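# Remove the container's lid and place it on the mat

## Task

Take the lid off the container and lower it onto the mat without letting it fall, while keeping the container from tilting much and leaving it standing upright.

## Robot and tools

Robot: two arms, left_arm and right_arm, each with a two-finger gripper and a wrist camera. In the scene frame (origin at table-top height, midway between the nominal arm bases; +x forward over the table, +y toward left_arm, +z up) the bases sit at left_arm (+0.023, +0.294, 0) with quat_wxyz (+1.000, 0, 0, +0.009) and right_arm (+0.040, -0.253, 0) with quat_wxyz (+1.000, 0, 0, +0.019). Arm names do not match image sides. A camera stand stands behind the arms.

Frames: every hand pose, velocity, target and wrist-camera pose is given in that arm's own base frame; the table and the head cameras (cam_head_left, cam_head_right) use the scene frame. Gripper axes: fingers extend along its +z, and they open and close along its y. end_effector_position is the point between the pads, roughly 1 cm short of the fingertips. Reported positions may be off by a few cm, more at long reach.

Row layout (shared by execute_actions and move): one flat list of 16 numbers covering both arms, left first: x, y, z, qw, qx, qy, qz, opening for left_arm, then the same eight for right_arm. x, y, z are an absolute place in metres in that arm's base frame; the quaternion is an absolute orientation, w first. Opening is an absolute command from -1 (shut) to +1 (wide, 0.094 m). Both arms must always be filled in; an arm meant to stay still should get the exact pose from the last result before it stopped, plus its current opening (0 is a real command, not 'no change'). Repeat the same quaternion each row to keep an orientation.

execute_actions(actions, cameras): actions is a list of actions; each action is a list of up to 15 rows, one per 1/30 s step, and a short action repeats its final row to fill 15 steps. A target more than 0.6 m from a gripper's current position along any of that gripper's axes gets the action refused for both arms; a malformed action or a failing first action voids the whole call. An empty list returns the state plus all camera images. cameras: list of names, ["all"], or [].

move(target, speed, blend, opening_speed, grip_force, blocking, cameras): target is one 16-number row or a list of up to 15 rows (no 0.6 m check). Each gripper travels in a straight line from its Hand target toward the absolute pose, turning the short way. speed: m/s, 0.002 to 2.9, default 0.25 (turn rate up to twice that in rad/s); one value or one per target. blend: metres of corner rounding per waypoint; 0 stops at each. opening_speed: rate of the opening command per second on the -1..+1 scale, at least 0.2; use it for gentle closing. grip_force: per-pad force cap in N, 10 to 50, one value or one per arm; persists; lower values close slowly. blocking=false returns after about 0.5 s while motion continues; a new move replaces a running one. A move is capped at 10 s. Paths ignore obstacles and the other arm; faster means more lag, overshoot and harder contact, and aiming far past a contact presses harder. Avoid routing a gripper near its own base (go round it).

wait(seconds 0 to 10): holds commands; returns early if a running move ends. stop(): brakes the running move. zoom_image(camera, region [x0, y0, x1, y1] in pixels, top-left origin, up to 504 wide and high): enlarges part of that camera's latest image. read_manual(section "licences"): licence texts only. finished_scene(scene): ends the running scene, taking its number; irreversible, and the goal must hold without the robot.

Results: end_effector_position and end_effector_quat_wxyz per arm; Hand target (where the arm is actually being driven, possibly short of your command, especially orientation, which is clipped to 40 degrees from the measured one each step); Tool commands; grip_measured (opening on the -1..+1 scale, reads a little wide when empty and a bit narrow under a firm squeeze; no visible stop at contact); grip_effort_nm (gripper motor effort, negative closing, not a pad force); Joint positions (last entry is opening in m), Joint velocities ('within noise' when still), Joint torques (include arm weight; joints 1 to 3 wrap at ±28 N m); motor temperatures. The move: line gives the ending: done (within 10 mm and 2 degrees), off_target, moving, held or fault, plus limits=paced (pose clipped) or limits=held (steps withheld). A rest a few cm from target can just be friction or load.

Gripping: to release, command an opening clearly above grip_measured. Squeeze rises sharply once commanded well below the touch reading.

Motor heat: holding loads, stretched reach or pushing at unreachable poses warms motors; MOTOR HOT appears at 75 °C, at 90 °C an OVER-TEMPERATURE FAULT folds that arm and it stays idle, at 100 °C it goes limp.

Cameras: cam_head_left, cam_head_right, cam_left_wrist, cam_right_wrist, all 504x504, with given calibration; wrist images may lag during motion.

Avoid: dropping the lid or releasing it while moving, knocking anything off the table, fast impacts or hard presses on the table or fixed items, arms or grippers touching each other (closing one gripper on the other's fingers counts), strain on a wrist camera cable, and any arm stop or fault.

Each tool is called after "Emit:" by a JSON object that holds its "op" and its "data", one argument or row to a line.

## Session

Emit:
{"op": "execute_actions", "data": {
  "actions": []
}}

Scene clock: 0.00 s.
left_arm: end_effector_position=(+0.2255, -0.0846, +0.4799) grip_measured=+1.000 grip_effort_nm=n/a end_effector_quat_wxyz=(+0.658, -0.023, +0.695, -0.289) | right_arm: end_effector_position=(+0.2019, +0.2073, +0.4595) grip_measured=+1.000 grip_effort_nm=n/a end_effector_quat_wxyz=(+0.535, +0.020, +0.752, +0.384)
Joint positions: left_arm=[-0.308 0.697 1.272 -0.543 0.073 -0.45 0.094] | right_arm=[1.096 0.918 1.393 -0.624 0.496 0.722 0.094]
Joint velocities: within noise
Joint torques (N m): no reading
Motor temperatures (°C): left_arm=[26 33 36 44 30 27 27] | right_arm=[31 33 37 42 29 30 26]
Heat: left arm: 44 °C; right arm: 42 °C.
Hand target: left_arm +0.2226, -0.0837, +0.4822; +0.660, -0.022, +0.693, -0.289 | right_arm +0.2006, +0.2041, +0.4674; +0.540, +0.024, +0.745, +0.391
Tool commands: left_gripper/opening=+1.0 right_gripper/opening=+1.0

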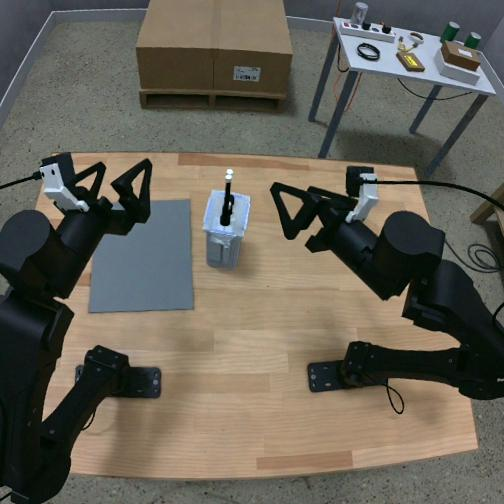

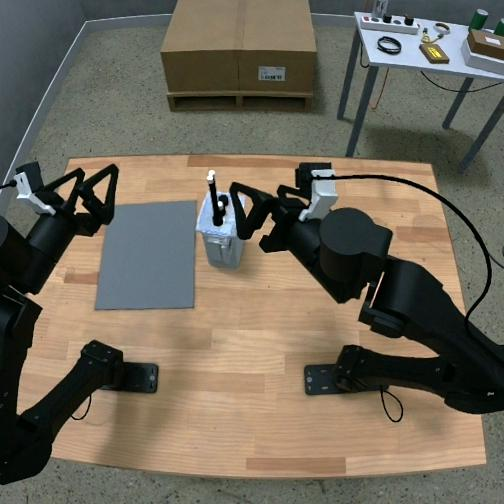

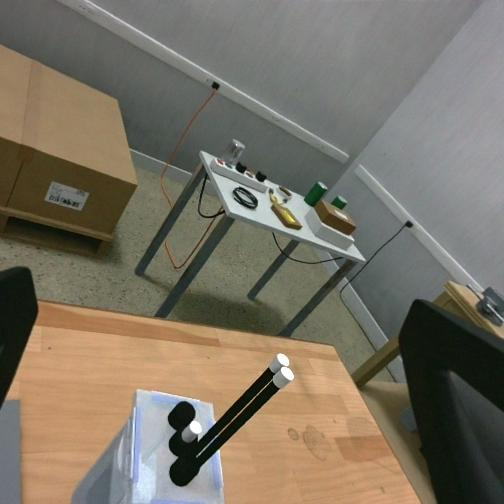

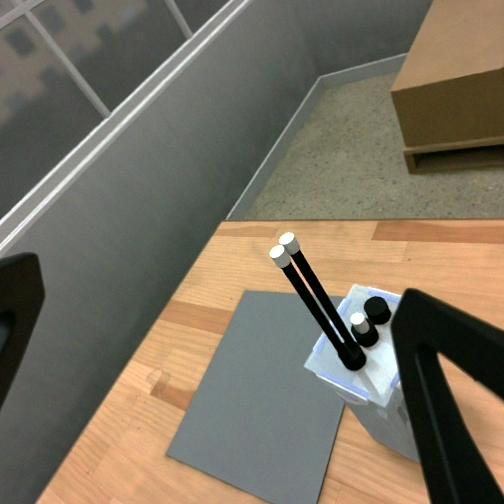

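Emit:
{"op": "zoom_image", "data": {
  "camera": "cam_right_wrist",
  "region": [260, 220, 420, 470]
}}

Emit:
{"op": "zoom_image", "data": {
  "camera": "cam_left_wrist",
  "region": [60, 330, 310, 504]
}}

Emit:
{"op": "zoom_image", "data": {
  "camera": "cam_head_left",
  "region": [170, 150, 290, 290]
}}

Emit:
{"op": "zoom_image", "data": {
  "camera": "cam_head_right",
  "region": [170, 150, 290, 290]
}}

Scaled by 2.016 from the camera's 504x504 image, which has a finer 720x720 frame.

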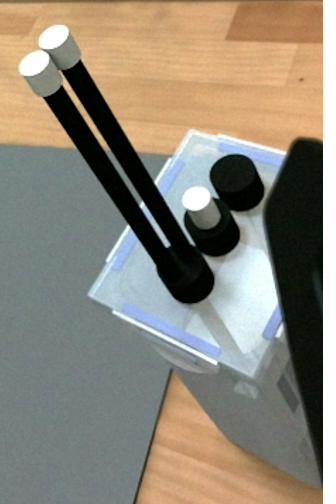

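Scaled by 2.016 from the camera's 504x504 image, which has a finer 720x720 frame.

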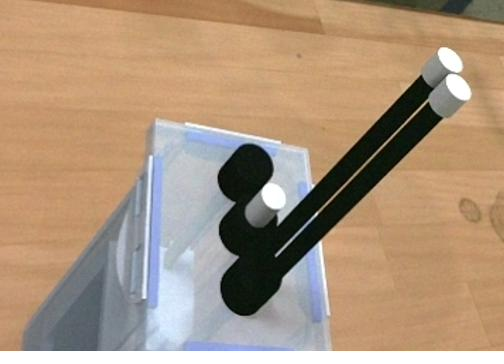

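Scaled by 3.600 from the camera's 504x504 image, which has a finer 720x720 frame.

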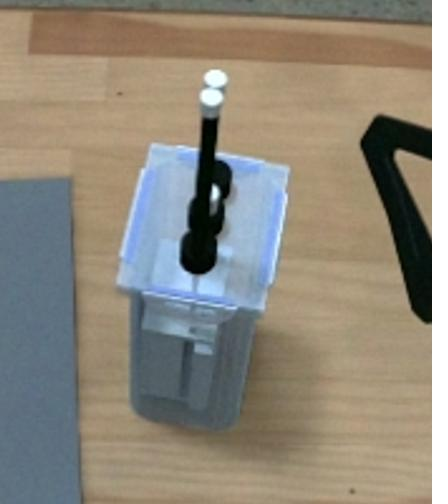

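Scaled by 3.600 from the camera's 504x504 image, which has a finer 720x720 frame.

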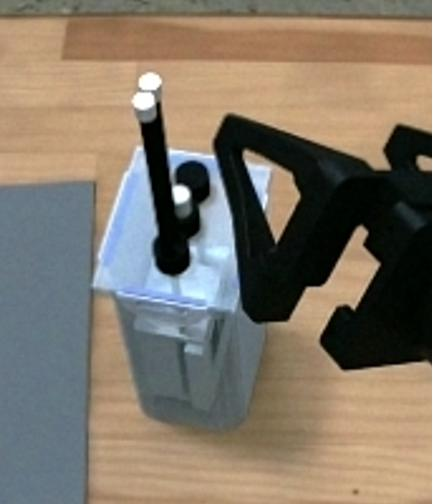

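Emit:
{"op": "move", "data": {
  "target": [0.235,-0.08,0.27,0.612,0.354,0.612,-0.354,1,0.218,0.133,0.27,0.612,-0.354,0.612,0.354,1],
  "cameras": ["all"]
}}

Scene clock: 69.70 s.
left_arm: end_effector_position=(+0.2354, -0.0811, +0.2743) grip_measured=+1.000 grip_effort_nm=0.02 end_effector_quat_wxyz=(+0.614, +0.357, +0.611, -0.350) | right_arm: end_effector_position=(+0.2184, +0.1336, +0.2739) grip_measured=+1.000 grip_effort_nm=0.02 end_effector_quat_wxyz=(+0.614, -0.354, +0.612, +0.350)
Joint positions: left_arm=[0.471 0.841 0.446 0.368 1.519 0.038 0.094] | right_arm=[-0.18 0.631 0.39 0.238 -1.223 -0.008 0.094]
Joint torques (N m): left_arm=[0.55 0.14 5.34 1.32 0.08 -0.04] | right_arm=[-0.7 1.07 6.05 1.66 -0.1 0.06]
Motor temperatures (°C): left_arm=[26 32 36 51 30 26 27] | right_arm=[30 32 39 42 28 29 26]
Heat: left arm: 51 °C; right arm: 42 °C.
Hand target: left_arm +0.2350, -0.0800, +0.2701; +0.612, +0.354, +0.613, -0.354 | right_arm +0.2180, +0.1330, +0.2700; +0.612, -0.354, +0.613, +0.354
Off the commanded pose: left_arm 0.004 m, 1 deg | right_arm 0.004 m, 0 deg.
move: done
camera_calibration:
cam_left_wrist: T_world_to_cam=[[-0.872641, -0.474695, 0.114727, 0.129238], [-0.34315, 0.428851, -0.835664, 0.362209], [0.347485, -0.768603, -0.537125, 0.100173], [0, 0, 0, 1]] pos_world=[0.202262, -0.0169916, 0.341664]
cam_right_wrist: T_world_to_cam=[[0.837332, -0.523701, 0.156882, -0.163974], [-0.176225, -0.530206, -0.829353, 0.35156], [0.517513, 0.666797, -0.536248, 0.0394005], [0, 0, 0, 1]] pos_world=[0.178864, 0.0742542, 0.33842]

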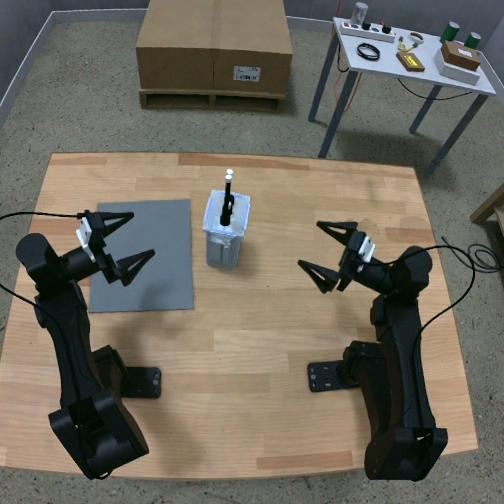

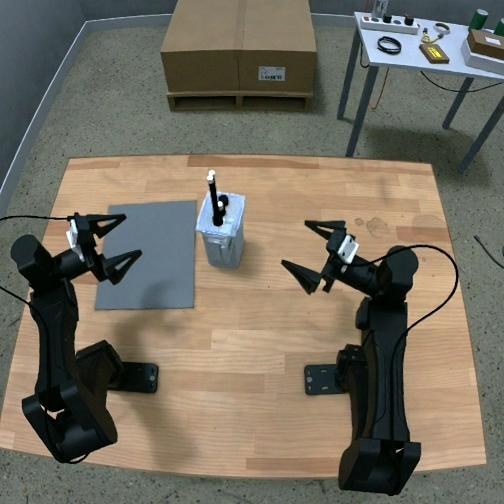

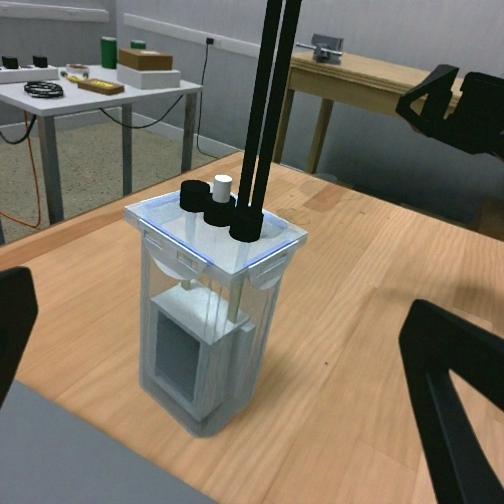

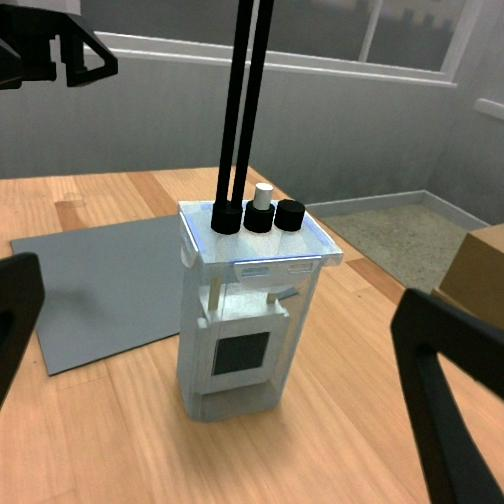

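Emit:
{"op": "zoom_image", "data": {
  "camera": "cam_left_wrist",
  "region": [110, 160, 330, 450]
}}

Emit:
{"op": "zoom_image", "data": {
  "camera": "cam_right_wrist",
  "region": [150, 170, 360, 430]
}}

Emit:
{"op": "zoom_image", "data": {
  "camera": "cam_left_wrist",
  "region": [110, 170, 320, 300]
}}

Emit:
{"op": "zoom_image", "data": {
  "camera": "cam_right_wrist",
  "region": [170, 180, 350, 300]
}}

Scaled by 1.738 from the camera's 504x504 image, which has a finer 720x720 frame.

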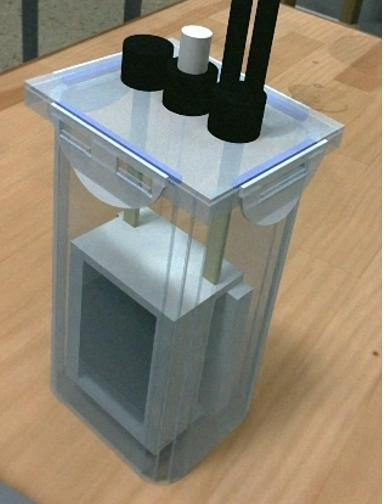

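Scaled by 1.938 from the camera's 504x504 image, which has a finer 720x720 frame.

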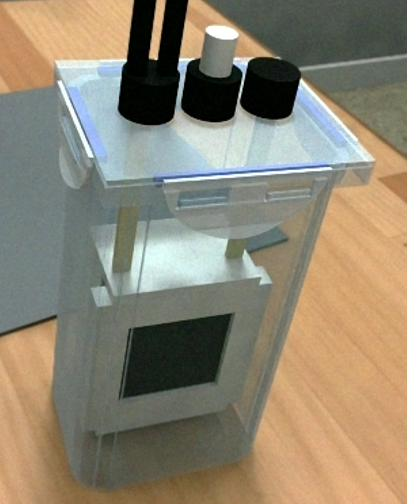

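Scaled by 2.400 from the camera's 504x504 image, which has a finer 720x720 frame.

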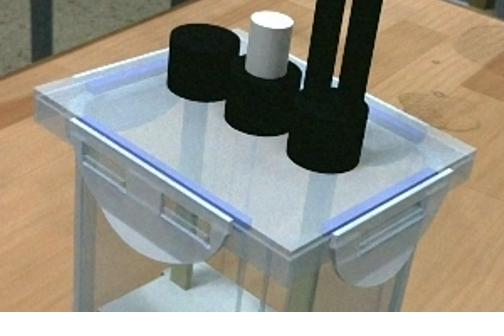

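Scaled by 2.800 from the camera's 504x504 image, which has a finer 720x720 frame.

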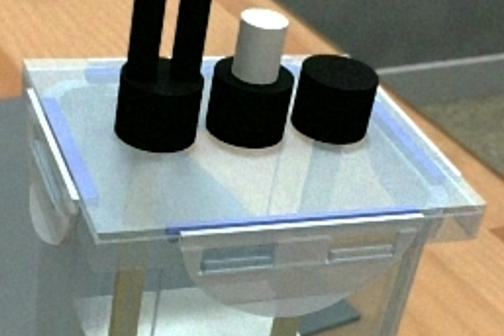

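Emit:
{"op": "move", "data": {
  "target": [0.277,-0.116,0.19,0.1825,-0.1825,0.683,-0.683,1,0.2184,0.1336,0.2739,0.614,-0.354,0.612,0.35,1],
  "cameras": ["cam_left_wrist","cam_head_left"]
}}

Emit:
{"op": "zoom_image", "data": {
  "camera": "cam_left_wrist",
  "region": [100, 100, 400, 400]
}}

Scene clock: 161.17 s.
left_arm: end_effector_position=(+0.2779, -0.1143, +0.1945) grip_measured=+1.000 grip_effort_nm=0.02 end_effector_quat_wxyz=(+0.186, -0.180, +0.683, -0.683) | right_arm: end_effector_position=(+0.2184, +0.1336, +0.2739) grip_measured=+1.000 grip_effort_nm=0.02 end_effector_quat_wxyz=(+0.614, -0.354, +0.612, +0.350)
Joint positions: left_arm=[0.215 1.273 0.254 1.026 1.262 -1.568 0.094] | right_arm=[-0.18 0.631 0.39 0.238 -1.223 -0.008 0.094]
Joint torques (N m): left_arm=[-0.76 -1.77 4.11 1.64 -0.09 -0.04] | right_arm=[-0.01 0.69 7.02 1.46 0.02 0]
Motor temperatures (°C): left_arm=[26 31 34 45 29 25 27] | right_arm=[30 31 37 41 27 29 26]
Heat: left arm: 45 °C; right arm: 41 °C.
Hand target: left_arm +0.2768, -0.1160, +0.1900; +0.182, -0.183, +0.684, -0.683 | right_arm +0.2184, +0.1336, +0.2739; +0.614, -0.354, +0.612, +0.350
Off the commanded pose: left_arm 0.005 m, 1 deg | right_arm 0.000 m, 0 deg.
move: done
camera_calibration:
cam_left_wrist: T_world_to_cam=[[0.0883567, 0.0818383, 0.992721, -0.214492], [-0.995112, 0.0513746, 0.0843343, 0.283558], [-0.0440989, -0.995321, 0.0859776, -0.0212687], [0, 0, 0, 1]] pos_world=[0.300185, -0.0181831, 0.190846]
Images, in order (width x height): cam_head_left 504x504, cam_left_wrist 504x504.

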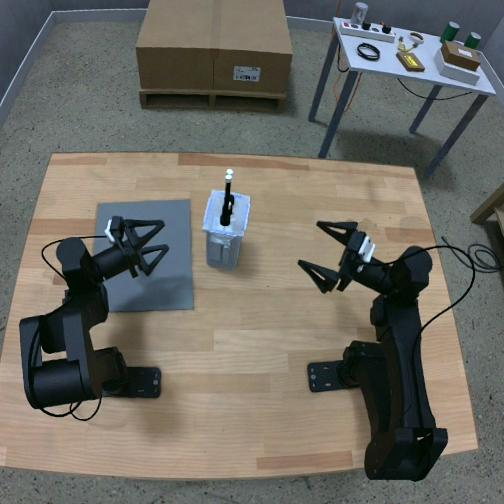

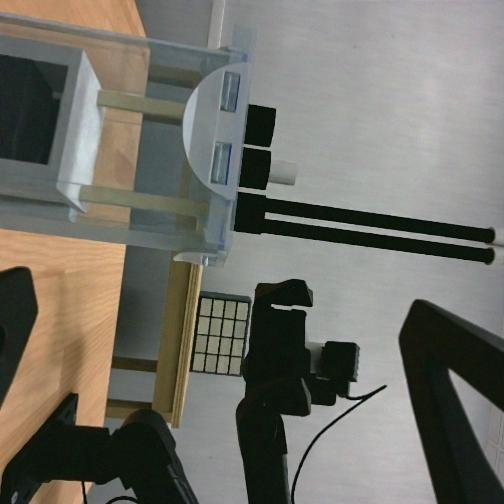

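Scaled by 1.680 from the camera's 504x504 image, which has a finer 720x720 frame.

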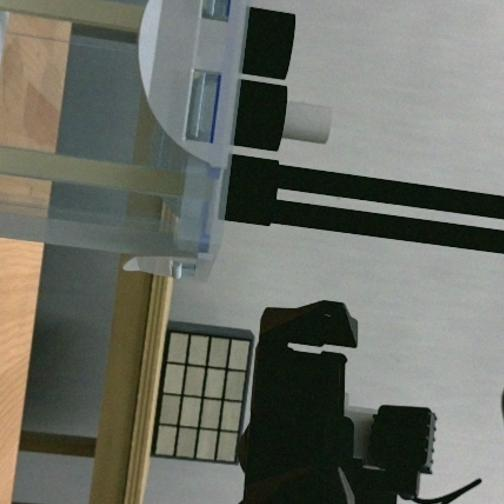

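Emit:
{"op": "zoom_image", "data": {
  "camera": "cam_left_wrist",
  "region": [150, 180, 270, 280]
}}

Emit:
{"op": "zoom_image", "data": {
  "camera": "cam_left_wrist",
  "region": [150, 20, 270, 140]
}}

Scaled by 4.200 from the camera's 504x504 image, which has a finer 720x720 frame.

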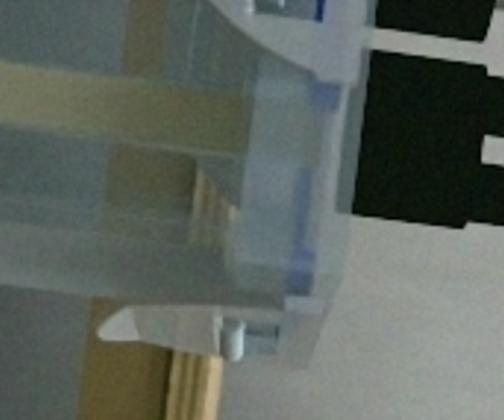

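Scaled by 4.200 from the camera's 504x504 image, which has a finer 720x720 frame.

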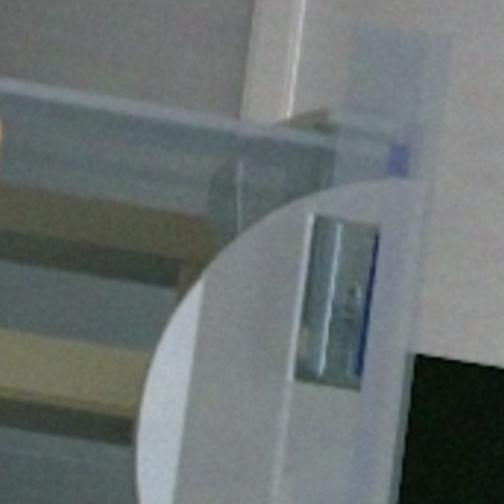

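Emit:
{"op": "move", "data": {
  "target": [0.277,-0.116,0.19,0.1825,-0.1825,0.683,-0.683,1,0.2192,0.3117,0.1813,0.6893,0.3587,0.2905,0.558,1],
  "cameras": ["all"]
}}

Scene clock: 283.97 s.
left_arm: end_effector_position=(+0.2780, -0.1142, +0.1948) grip_measured=+1.000 grip_effort_nm=0.02 end_effector_quat_wxyz=(+0.187, -0.180, +0.683, -0.683) | right_arm: end_effector_position=(+0.2207, +0.3076, +0.1758) grip_measured=+1.000 grip_effort_nm=0.02 end_effector_quat_wxyz=(+0.548, +0.458, +0.525, +0.463)
Joint positions: left_arm=[0.215 1.273 0.254 1.029 1.262 -1.57 0.094] | right_arm=[1.438 1.916 0.671 1.485 1.45 1.181 0.094]
Joint torques (N m): left_arm=[-0.77 -1.68 4.12 1.62 -0.07 -0.01] | right_arm=[0.53 -6.26 6.8 2 0.03 0.13]
Heat: left arm: 47 °C; right arm: 39 °C.
Hand target: left_arm +0.2769, -0.1160, +0.1900; +0.182, -0.183, +0.683, -0.683 | right_arm +0.2193, +0.3114, +0.1810; +0.531, +0.480, +0.503, +0.484
Off the commanded pose: left_arm 0.005 m, 1 deg | right_arm 0.007 m, 35 deg.
joint sent to its limit (right arm) — joint 4 (wrist pitch), upper limit. The joint targets are off in orientation, not in position.
move: off_target (right_arm)
camera_calibration:
cam_left_wrist: T_world_to_cam=[[0.0870348, 0.0820188, 0.992823, -0.214428], [-0.995242, 0.05098, 0.0830352, 0.283906], [-0.0438037, -0.995326, 0.0860656, -0.0212958], [0, 0, 0, 1]] pos_world=[0.300285, -0.0180827, 0.191147]
cam_right_wrist: T_world_to_cam=[[-0.00770489, -0.299643, -0.95402, 0.253592], [-0.526662, 0.812219, -0.250852, -0.0743667], [0.85004, 0.500514, -0.164069, -0.218122], [0, 0, 0, 1]] pos_world=[0.1482, 0.245562, 0.18749]

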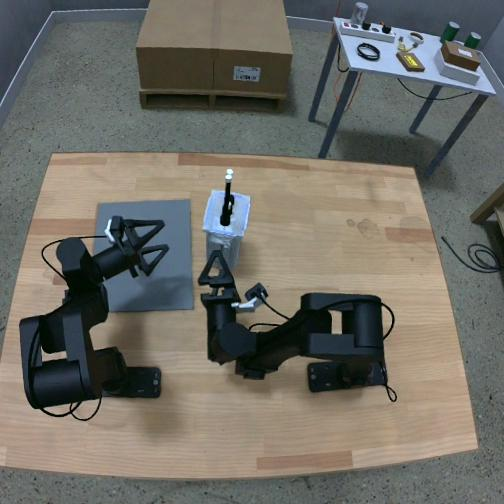

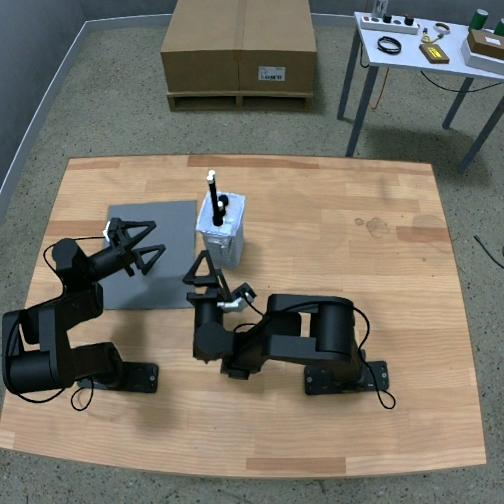

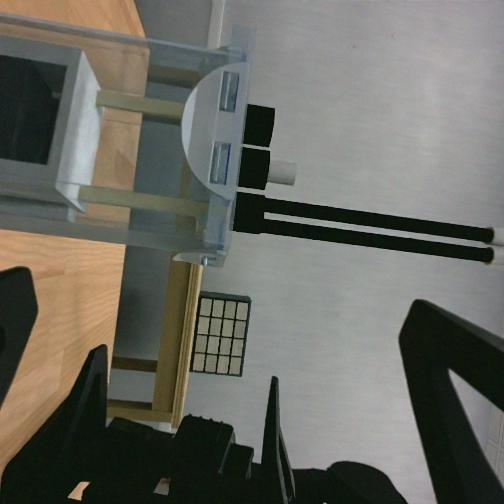

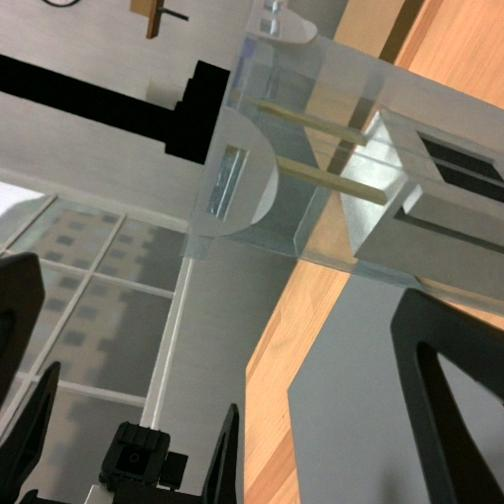

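Emit:
{"op": "move", "data": {
  "target": [
    [0.277,-0.116,0.19,0.1825,-0.1825,0.683,-0.683,1,0.247,0.195,0.19,0.2236,0.2236,0.671,0.671,1],
    [0.18,-0.18,0.19,0.5509,-0.3181,0.3857,-0.6685,1,0.247,0.195,0.19,0.2236,0.2236,0.671,0.671,1],
    [0.2228,-0.2317,0.1791,0.5509,-0.3181,0.3857,-0.6685,1,0.247,0.195,0.19,0.2236,0.2236,0.671,0.671,1]
  ],
  "cameras": ["all"]
}}

Scene clock: 377.30 s.
left_arm: end_effector_position=(+0.2208, -0.2298, +0.1704) grip_measured=+1.000 grip_effort_nm=0.02 end_effector_quat_wxyz=(+0.461, -0.401, +0.558, -0.561) | right_arm: end_effector_position=(+0.2423, +0.1939, +0.1783) grip_measured=+1.000 grip_effort_nm=0.02 end_effector_quat_wxyz=(+0.216, +0.233, +0.677, +0.664)
Joint positions: left_arm=[-1.327 1.56 0.167 1.508 -1.065 -1.405 0.094] | right_arm=[0.35 0.972 0.085 0.859 -0.574 1.572 0.094]
Joint torques (N m): left_arm=[0.57 -2.41 4.41 2.23 0.04 -0.03] | right_arm=[-0.59 -0.58 8.65 1.81 -0.09 -0.02]
Heat: left arm: 46 °C; right arm: 39 °C.
Hand target: left_arm +0.2228, -0.2313, +0.1793; +0.456, -0.409, +0.539, -0.578 | right_arm +0.2466, +0.1948, +0.1898; +0.224, +0.224, +0.671, +0.671
Off the commanded pose: left_arm 0.009 m, 27 deg | right_arm 0.013 m, 2 deg.
joint sent to its limit (left arm) — joint 4 (wrist pitch), upper limit. The joint targets are off in orientation, not in position.
move: off_target (left_arm, right_arm); limits=paced
camera_calibration:
cam_left_wrist: T_world_to_cam=[[-0.0621051, 0.0805109, 0.994817, -0.143498], [-0.740268, -0.672262, 0.00819248, 0.025089], [0.669437, -0.735922, 0.101351, -0.237215], [0, 0, 0, 1]] pos_world=[0.168461, -0.146152, 0.16659]
cam_right_wrist: T_world_to_cam=[[0.0750553, -0.124124, -0.989424, 0.174317], [-0.994499, 0.0633876, -0.0833923, 0.258703], [0.0730681, 0.99024, -0.118684, -0.0939986], [0, 0, 0, 1]] pos_world=[0.251065, 0.0983195, 0.182891]

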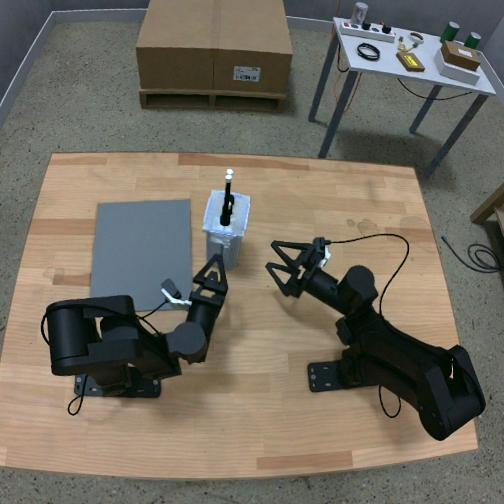

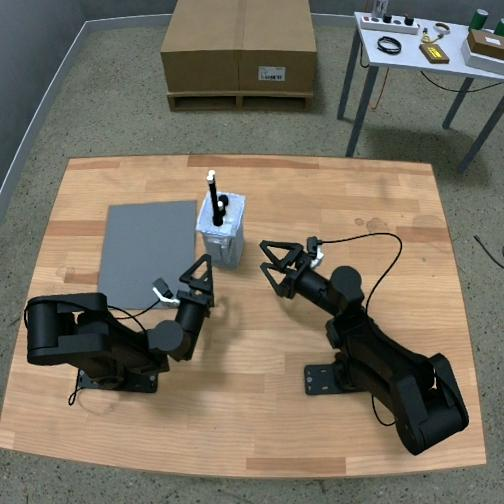

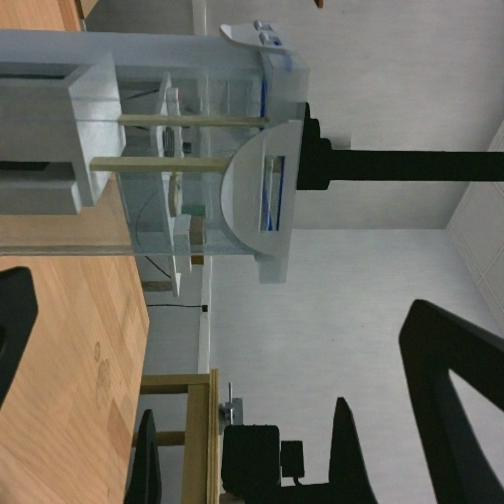

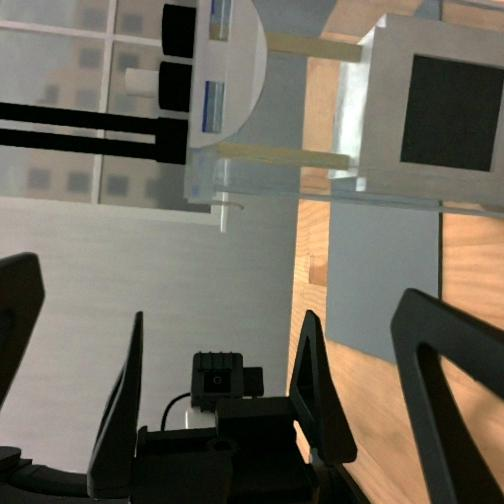

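Emit:
{"op": "zoom_image", "data": {
  "camera": "cam_right_wrist",
  "region": [180, 160, 340, 320]
}}

Scaled by 3.150 from the camera's 504x504 image, which has a finer 720x720 frame.

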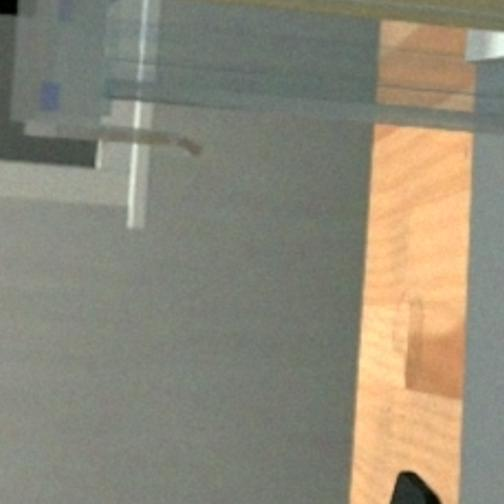

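Emit:
{"op": "move", "data": {
  "target": [0.2731,-0.2377,0.200,0.4497,-0.4497,0.5459,-0.5459,1,0.247,0.195,0.19,0.2236,0.2236,0.671,0.671,1],
  "speed": 0.1,
  "cameras": ["cam_left_wrist","cam_right_wrist"]
}}

Emit:
{"op": "zoom_image", "data": {
  "camera": "cam_right_wrist",
  "region": [180, 160, 340, 320]
}}

Scene clock: 419.33 s.
left_arm: end_effector_position=(+0.2709, -0.2370, +0.1891) grip_measured=+1.000 grip_effort_nm=0.02 end_effector_quat_wxyz=(+0.450, -0.447, +0.554, -0.540) | right_arm: end_effector_position=(+0.2423, +0.1940, +0.1783) grip_measured=+1.000 grip_effort_nm=0.02 end_effector_quat_wxyz=(+0.216, +0.233, +0.677, +0.664)
Joint positions: left_arm=[-1.139 1.431 0.354 1.055 -0.943 -1.571 0.094] | right_arm=[0.35 0.972 0.085 0.859 -0.575 1.572 0.094]
Joint torques (N m): left_arm=[0.4 -6.54 6.45 1.49 -0.05 -0.02] | right_arm=[-0.65 -0.62 8.61 1.83 -0.06 -0.05]
Heat: left arm: 47 °C; right arm: 39 °C.
Hand target: left_arm +0.2730, -0.2375, +0.2000; +0.450, -0.449, +0.545, -0.546 | right_arm +0.2466, +0.1948, +0.1898; +0.223, +0.224, +0.671, +0.671
Off the commanded pose: left_arm 0.011 m, 1 deg | right_arm 0.013 m, 2 deg.
move: off_target (left_arm, right_arm)
camera_calibration:
cam_left_wrist: T_world_to_cam=[[0.00917805, 0.109777, 0.993914, -0.170679], [-0.693712, -0.715172, 0.0853962, 0.0198135], [0.720194, -0.690274, 0.0695898, -0.274814], [0, 0, 0, 1]] pos_world=[0.213231, -0.15679, 0.187073]
cam_right_wrist: T_world_to_cam=[[0.0750888, -0.124096, -0.989425, 0.174313], [-0.994525, 0.0629901, -0.0833762, 0.258647], [0.0726706, 0.990269, -0.118687, -0.0938941], [0, 0, 0, 1]] pos_world=[0.250965, 0.0983198, 0.182891]
Images, in order (width x height): cam_left_wrist 504x504, cam_right_wrist 504x504.

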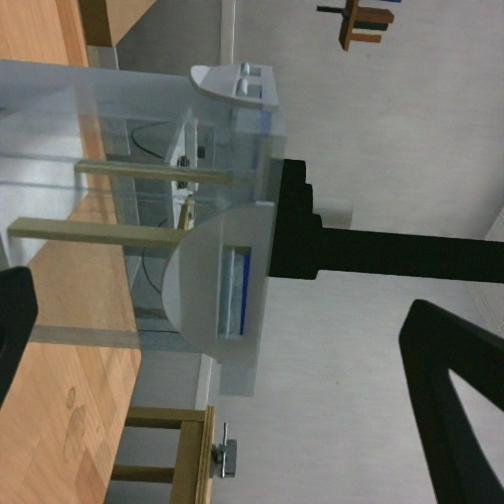

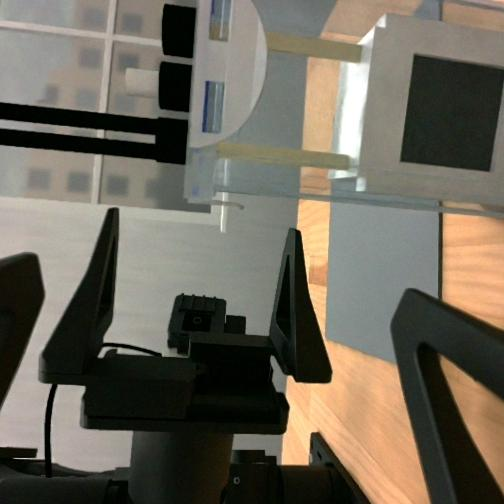

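Scaled by 3.150 from the camera's 504x504 image, which has a finer 720x720 frame.

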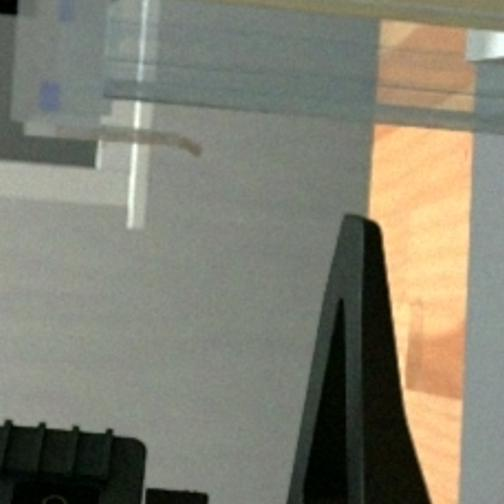

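Emit:
{"op": "move", "data": {
  "target": [0.285,-0.240,0.216,0.4497,-0.4497,0.5459,-0.5459,1,0.247,0.195,0.19,0.2236,0.2236,0.671,0.671,1],
  "speed": 0.06,
  "cameras": ["cam_left_wrist","cam_right_wrist"]
}}

Emit:
{"op": "zoom_image", "data": {
  "camera": "cam_right_wrist",
  "region": [180, 160, 300, 280]
}}

Scene clock: 437.97 s.
left_arm: end_effector_position=(+0.2827, -0.2405, +0.2045) grip_measured=+1.000 grip_effort_nm=0.02 end_effector_quat_wxyz=(+0.449, -0.447, +0.554, -0.540) | right_arm: end_effector_position=(+0.2423, +0.1940, +0.1783) grip_measured=+1.000 grip_effort_nm=0.02 end_effector_quat_wxyz=(+0.216, +0.233, +0.677, +0.664)
Joint positions: left_arm=[-1.098 1.397 0.416 0.959 -0.901 -1.572 0.094] | right_arm=[0.35 0.972 0.085 0.859 -0.575 1.572 0.094]
Joint torques (N m): left_arm=[0.51 -6.64 6.71 1.54 -0.07 -0.01] | right_arm=[-0.66 -0.59 8.57 1.8 -0.07 -0.02]
Heat: left arm: 46 °C; right arm: 39 °C.
Hand target: left_arm +0.2849, -0.2397, +0.2160; +0.450, -0.450, +0.545, -0.546 | right_arm +0.2466, +0.1948, +0.1898; +0.223, +0.224, +0.671, +0.671
Off the commanded pose: left_arm 0.012 m, 1 deg | right_arm 0.013 m, 2 deg.
move: off_target (left_arm, right_arm)
camera_calibration:
cam_left_wrist: T_world_to_cam=[[0.0104109, 0.110646, 0.993805, -0.185827], [-0.694443, -0.714293, 0.0868014, 0.0243428], [0.719472, -0.691045, 0.0694012, -0.286868], [0, 0, 0, 1]] pos_world=[0.225233, -0.16029, 0.202472]
cam_right_wrist: T_world_to_cam=[[0.0750888, -0.124096, -0.989425, 0.174313], [-0.994525, 0.0629901, -0.0833762, 0.258647], [0.0726706, 0.990269, -0.118687, -0.0938941], [0, 0, 0, 1]] pos_world=[0.250965, 0.0983198, 0.182891]
Images, in order (width x height): cam_left_wrist 504x504, cam_right_wrist 504x504.

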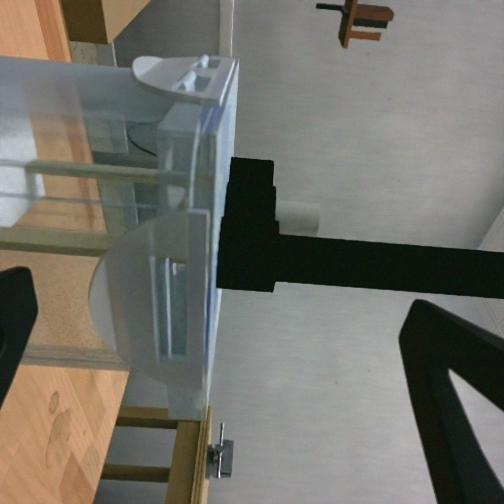

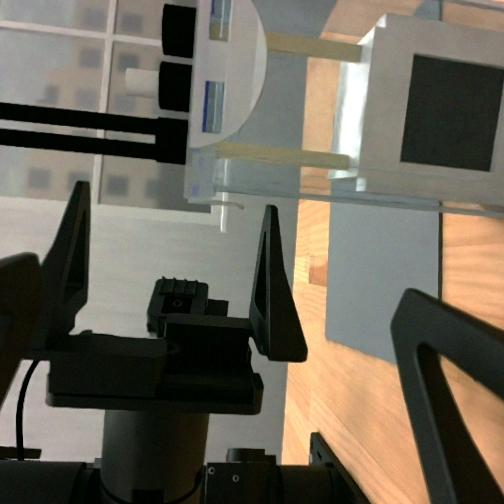

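Scaled by 4.200 from the camera's 504x504 image, which has a finer 720x720 frame.

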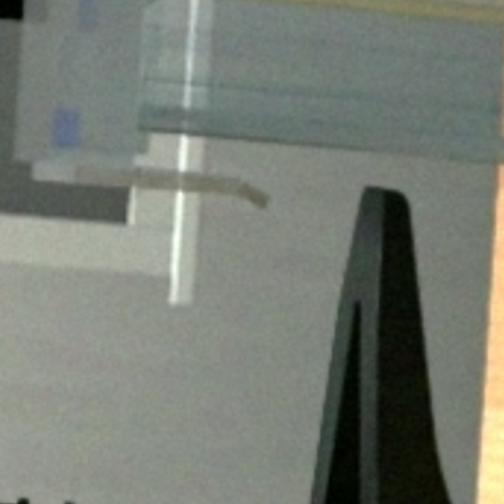

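Emit:
{"op": "move", "data": {
  "target": [0.290,-0.241,0.224,0.4497,-0.4497,0.5459,-0.5459,1,0.247,0.195,0.19,0.2236,0.2236,0.671,0.671,1],
  "speed": 0.04,
  "cameras": ["cam_right_wrist"]
}}

Emit:
{"op": "zoom_image", "data": {
  "camera": "cam_right_wrist",
  "region": [180, 160, 300, 280]
}}

Scene clock: 453.83 s.
left_arm: end_effector_position=(+0.2871, -0.2422, +0.2116) grip_measured=+1.000 grip_effort_nm=0.02 end_effector_quat_wxyz=(+0.449, -0.446, +0.555, -0.540) | right_arm: end_effector_position=(+0.2423, +0.1940, +0.1783) grip_measured=+1.000 grip_effort_nm=0.02 end_effector_quat_wxyz=(+0.216, +0.233, +0.677, +0.664)
Joint positions: left_arm=[-1.084 1.382 0.444 0.915 -0.884 -1.572 0.094] | right_arm=[0.35 0.972 0.085 0.859 -0.575 1.572 0.094]
Joint torques (N m): left_arm=[0.8 -6.67 7.05 1.54 -0.01 -0.02] | right_arm=[-0.53 -0.58 8.64 1.83 -0.1 -0.02]
Heat: left arm: 46 °C; right arm: 39 °C.
Hand target: left_arm +0.2898, -0.2408, +0.2240; +0.450, -0.449, +0.545, -0.546 | right_arm +0.2466, +0.1948, +0.1898; +0.223, +0.224, +0.671, +0.671
Off the commanded pose: left_arm 0.013 m, 1 deg | right_arm 0.013 m, 2 deg.
move: off_target (left_arm, right_arm)
camera_calibration:
cam_right_wrist: T_world_to_cam=[[0.0750888, -0.124096, -0.989425, 0.174313], [-0.994525, 0.0629901, -0.0833762, 0.258647], [0.0726706, 0.990269, -0.118687, -0.0938941], [0, 0, 0, 1]] pos_world=[0.250965, 0.0983198, 0.182891]
Images, in order (width x height): cam_right_wrist 504x504.

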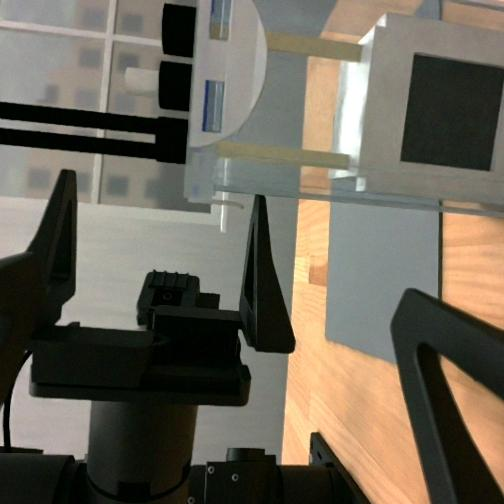

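Scaled by 4.200 from the camera's 504x504 image, which has a finer 720x720 frame.

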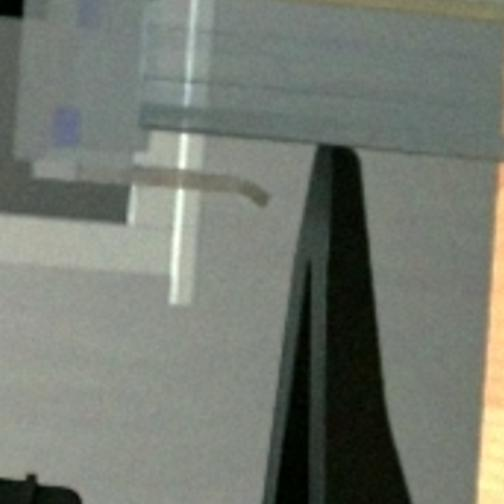

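Emit:
{"op": "move", "data": {
  "target": [0.292,-0.2412,0.2285,0.4497,-0.4497,0.5459,-0.5459,1,0.247,0.195,0.19,0.2236,0.2236,0.671,0.671,1],
  "speed": 0.03,
  "cameras": ["cam_right_wrist"]
}}

Emit:
{"op": "zoom_image", "data": {
  "camera": "cam_right_wrist",
  "region": [180, 160, 300, 280]
}}

Scene clock: 461.87 s.
left_arm: end_effector_position=(+0.2889, -0.2424, +0.2143) grip_measured=+1.000 grip_effort_nm=0.02 end_effector_quat_wxyz=(+0.449, -0.446, +0.558, -0.537) | right_arm: end_effector_position=(+0.2423, +0.1940, +0.1783) grip_measured=+1.000 grip_effort_nm=0.02 end_effector_quat_wxyz=(+0.216, +0.233, +0.677, +0.664)
Joint positions: left_arm=[-1.078 1.371 0.457 0.885 -0.877 -1.572 0.094] | right_arm=[0.35 0.972 0.085 0.859 -0.575 1.572 0.094]
Joint torques (N m): left_arm=[0.75 -6.95 7.24 1.61 -0.07 -0.01] | right_arm=[-0.66 -0.62 8.64 1.79 -0.08 -0.02]
Heat: left arm: 46 °C; right arm: 39 °C.
Hand target: left_arm +0.2917, -0.2409, +0.2285; +0.450, -0.449, +0.545, -0.546 | right_arm +0.2466, +0.1948, +0.1898; +0.223, +0.224, +0.671, +0.671
Off the commanded pose: left_arm 0.015 m, 2 deg | right_arm 0.013 m, 2 deg.
move: off_target (left_arm, right_arm)
camera_calibration:
cam_right_wrist: T_world_to_cam=[[0.0750888, -0.124096, -0.989425, 0.174313], [-0.994525, 0.0629901, -0.0833762, 0.258647], [0.0726706, 0.990269, -0.118687, -0.0938941], [0, 0, 0, 1]] pos_world=[0.250965, 0.0983198, 0.182891]
Images, in order (width x height): cam_right_wrist 504x504.

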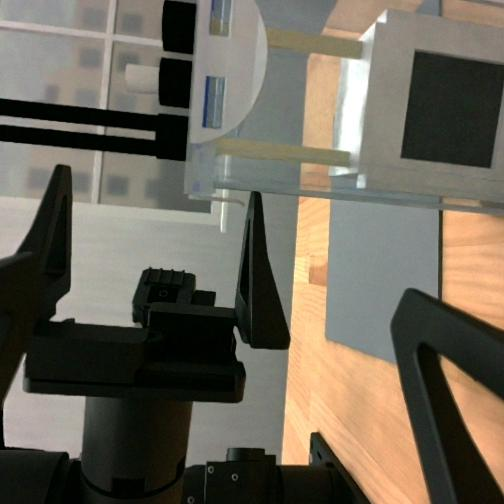

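Scaled by 4.200 from the camera's 504x504 image, which has a finer 720x720 frame.

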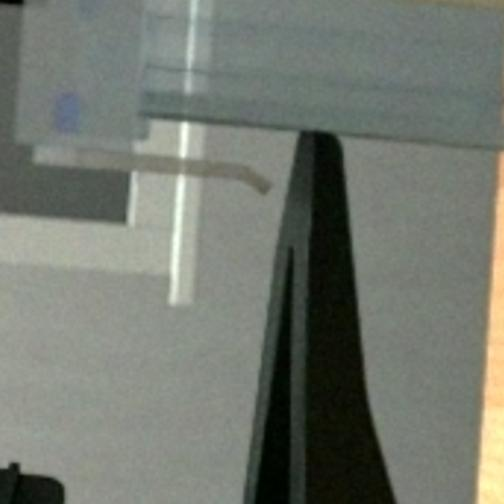

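Emit:
{"op": "move", "data": {
  "target": [0.291,-0.241,0.236,0.4497,-0.4497,0.5459,-0.5459,1,0.247,0.195,0.19,0.2236,0.2236,0.671,0.671,1],
  "speed": 0.03,
  "cameras": ["cam_right_wrist"]
}}

Emit:
{"op": "zoom_image", "data": {
  "camera": "cam_right_wrist",
  "region": [180, 160, 300, 280]
}}

Scene clock: 470.67 s.
left_arm: end_effector_position=(+0.2888, -0.2426, +0.2184) grip_measured=+1.000 grip_effort_nm=0.02 end_effector_quat_wxyz=(+0.449, -0.445, +0.562, -0.533) | right_arm: end_effector_position=(+0.2423, +0.1940, +0.1783) grip_measured=+1.000 grip_effort_nm=0.02 end_effector_quat_wxyz=(+0.216, +0.233, +0.677, +0.664)
Joint positions: left_arm=[-1.078 1.348 0.472 0.833 -0.875 -1.573 0.094] | right_arm=[0.35 0.972 0.085 0.859 -0.575 1.572 0.094]
Joint torques (N m): left_arm=[0.47 -7.13 7.47 1.62 -0.1 0.03] | right_arm=[-0.66 -0.61 8.59 1.81 -0.09 -0.01]
Heat: left arm: 45 °C; right arm: 39 °C.
Hand target: left_arm +0.2908, -0.2407, +0.2358; +0.450, -0.449, +0.546, -0.546 | right_arm +0.2466, +0.1948, +0.1898; +0.223, +0.224, +0.671, +0.671
Off the commanded pose: left_arm 0.018 m, 2 deg | right_arm 0.013 m, 2 deg.
move: off_target (left_arm, right_arm)
camera_calibration:
cam_right_wrist: T_world_to_cam=[[0.0750888, -0.124096, -0.989425, 0.174313], [-0.994525, 0.0629901, -0.0833762, 0.258647], [0.0726706, 0.990269, -0.118687, -0.0938941], [0, 0, 0, 1]] pos_world=[0.250965, 0.0983198, 0.182891]
Images, in order (width x height): cam_right_wrist 504x504.

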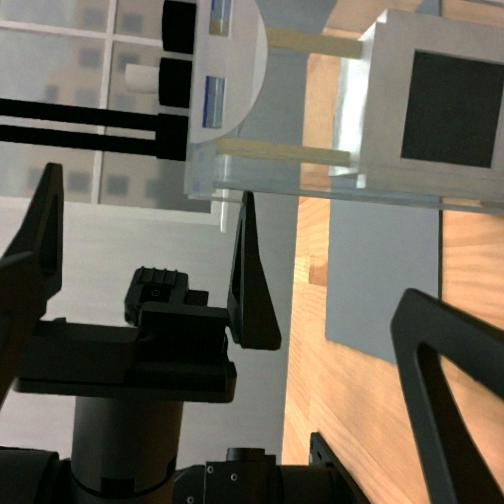

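Scaled by 4.200 from the camera's 504x504 image, which has a finer 720x720 frame.

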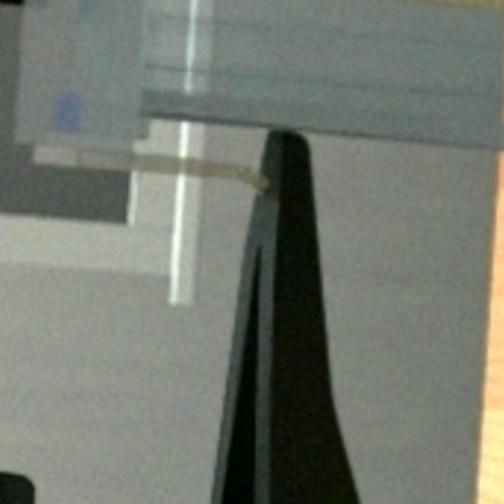

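Emit:
{"op": "move", "data": {
  "target": [0.2905,-0.241,0.244,0.4497,-0.4497,0.5459,-0.5459,1,0.247,0.195,0.19,0.2236,0.2236,0.671,0.671,1],
  "speed": 0.03,
  "cameras": ["cam_right_wrist"]
}}

Emit:
{"op": "zoom_image", "data": {
  "camera": "cam_right_wrist",
  "region": [180, 160, 300, 280]
}}

Scene clock: 476.73 s.
left_arm: end_effector_position=(+0.2884, -0.2422, +0.2188) grip_measured=+1.000 grip_effort_nm=0.02 end_effector_quat_wxyz=(+0.450, -0.443, +0.572, -0.523) | right_arm: end_effector_position=(+0.2423, +0.1940, +0.1783) grip_measured=+1.000 grip_effort_nm=0.02 end_effector_quat_wxyz=(+0.216, +0.233, +0.677, +0.664)
Joint positions: left_arm=[-1.078 1.327 0.486 0.769 -0.874 -1.574 0.094] | right_arm=[0.35 0.972 0.085 0.859 -0.575 1.572 0.094]
Joint torques (N m): left_arm=[0.38 -7.32 7.97 1.84 -0.14 0.01] | right_arm=[-0.61 -0.66 8.62 1.82 -0.09 -0.01]
Heat: left arm: 45 °C; right arm: 39 °C.
Hand target: left_arm +0.2901, -0.2404, +0.2436; +0.450, -0.450, +0.546, -0.546 | right_arm +0.2466, +0.1948, +0.1898; +0.223, +0.224, +0.671, +0.671
Off the commanded pose: left_arm 0.025 m, 4 deg | right_arm 0.013 m, 2 deg.
move: off_target (left_arm, right_arm)
camera_calibration:
cam_right_wrist: T_world_to_cam=[[0.0750888, -0.124096, -0.989425, 0.174313], [-0.994525, 0.0629901, -0.0833762, 0.258647], [0.0726706, 0.990269, -0.118687, -0.0938941], [0, 0, 0, 1]] pos_world=[0.250965, 0.0983198, 0.182891]
Images, in order (width x height): cam_right_wrist 504x504.

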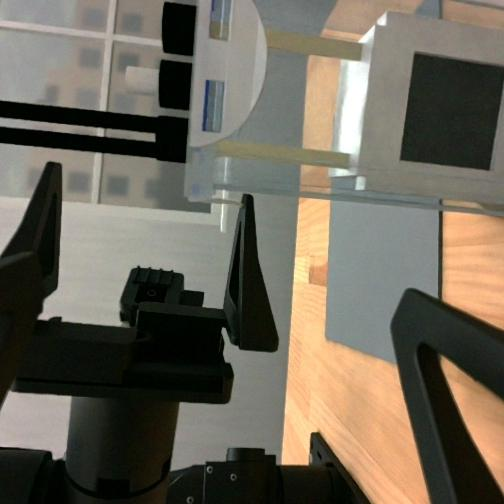

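Scaled by 4.200 from the camera's 504x504 image, which has a finer 720x720 frame.

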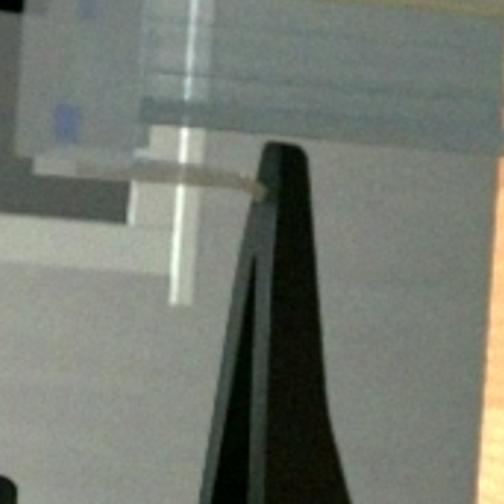

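Emit:
{"op": "move", "data": {
  "target": [
    [0.286,-0.240,0.222,0.4497,-0.4497,0.5459,-0.5459,1,0.247,0.195,0.19,0.2236,0.2236,0.671,0.671,1],
    [0.259,-0.2355,0.211,0.5509,-0.3181,0.3857,-0.6685,1,0.247,0.195,0.19,0.2236,0.2236,0.671,0.671,1]
  ],
  "speed": 0.05,
  "cameras": ["cam_right_wrist","cam_left_wrist"]
}}

Emit:
{"op": "zoom_image", "data": {
  "camera": "cam_right_wrist",
  "region": [180, 160, 300, 280]
}}

Scene clock: 497.13 s.
left_arm: end_effector_position=(+0.2644, -0.2387, +0.1944) grip_measured=+1.000 grip_effort_nm=0.02 end_effector_quat_wxyz=(+0.479, -0.391, +0.537, -0.574) | right_arm: end_effector_position=(+0.2423, +0.1940, +0.1783) grip_measured=+1.000 grip_effort_nm=0.02 end_effector_quat_wxyz=(+0.216, +0.233, +0.677, +0.664)
Joint positions: left_arm=[-1.14 1.598 0.277 1.508 -0.885 -1.359 0.094] | right_arm=[0.35 0.972 0.085 0.859 -0.575 1.572 0.094]
Joint torques (N m): left_arm=[-0.85 -7.41 3.06 2.3 0.06 0.08] | right_arm=[-0.62 -0.7 8.55 1.82 -0.06 -0.03]
Heat: left arm: 46 °C; right arm: 39 °C.
Hand target: left_arm +0.2595, -0.2354, +0.2110; +0.474, -0.391, +0.513, -0.600 | right_arm +0.2466, +0.1948, +0.1898; +0.223, +0.224, +0.671, +0.671
Off the commanded pose: left_arm 0.018 m, 24 deg | right_arm 0.013 m, 2 deg.
joint sent to its limit (left arm) — joint 4 (wrist pitch), upper limit. The joint targets are off in orientation, not in position.
move: off_target (left_arm, right_arm)
camera_calibration:
cam_left_wrist: T_world_to_cam=[[-0.123517, 0.093142, 0.987962, -0.143373], [-0.73099, -0.681849, -0.0271072, 0.0532706], [0.671116, -0.725539, 0.152306, -0.28329], [0, 0, 0, 1]] pos_world=[0.211352, -0.155861, 0.186238]
cam_right_wrist: T_world_to_cam=[[0.0750888, -0.124096, -0.989425, 0.174313], [-0.994525, 0.0629901, -0.0833762, 0.258647], [0.0726706, 0.990269, -0.118687, -0.0938941], [0, 0, 0, 1]] pos_world=[0.250965, 0.0983198, 0.182891]
Images, in order (width x height): cam_left_wrist 504x504, cam_right_wrist 504x504.

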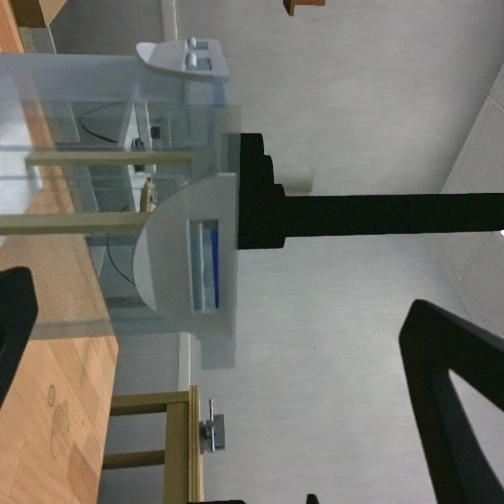

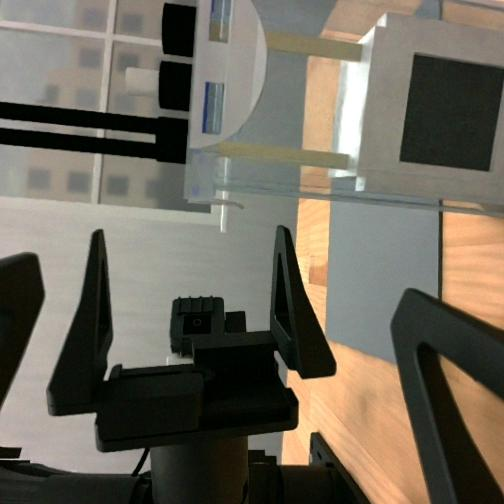

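Scaled by 4.200 from the camera's 504x504 image, which has a finer 720x720 frame.

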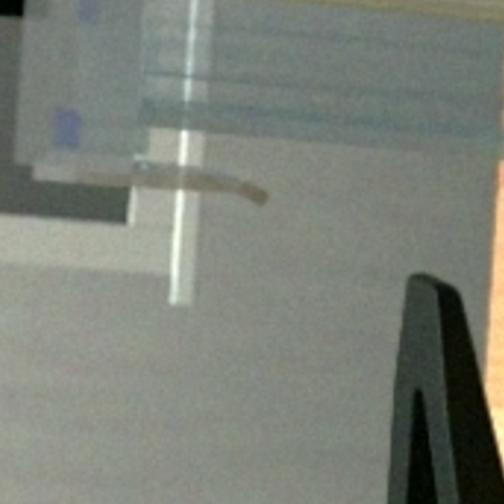

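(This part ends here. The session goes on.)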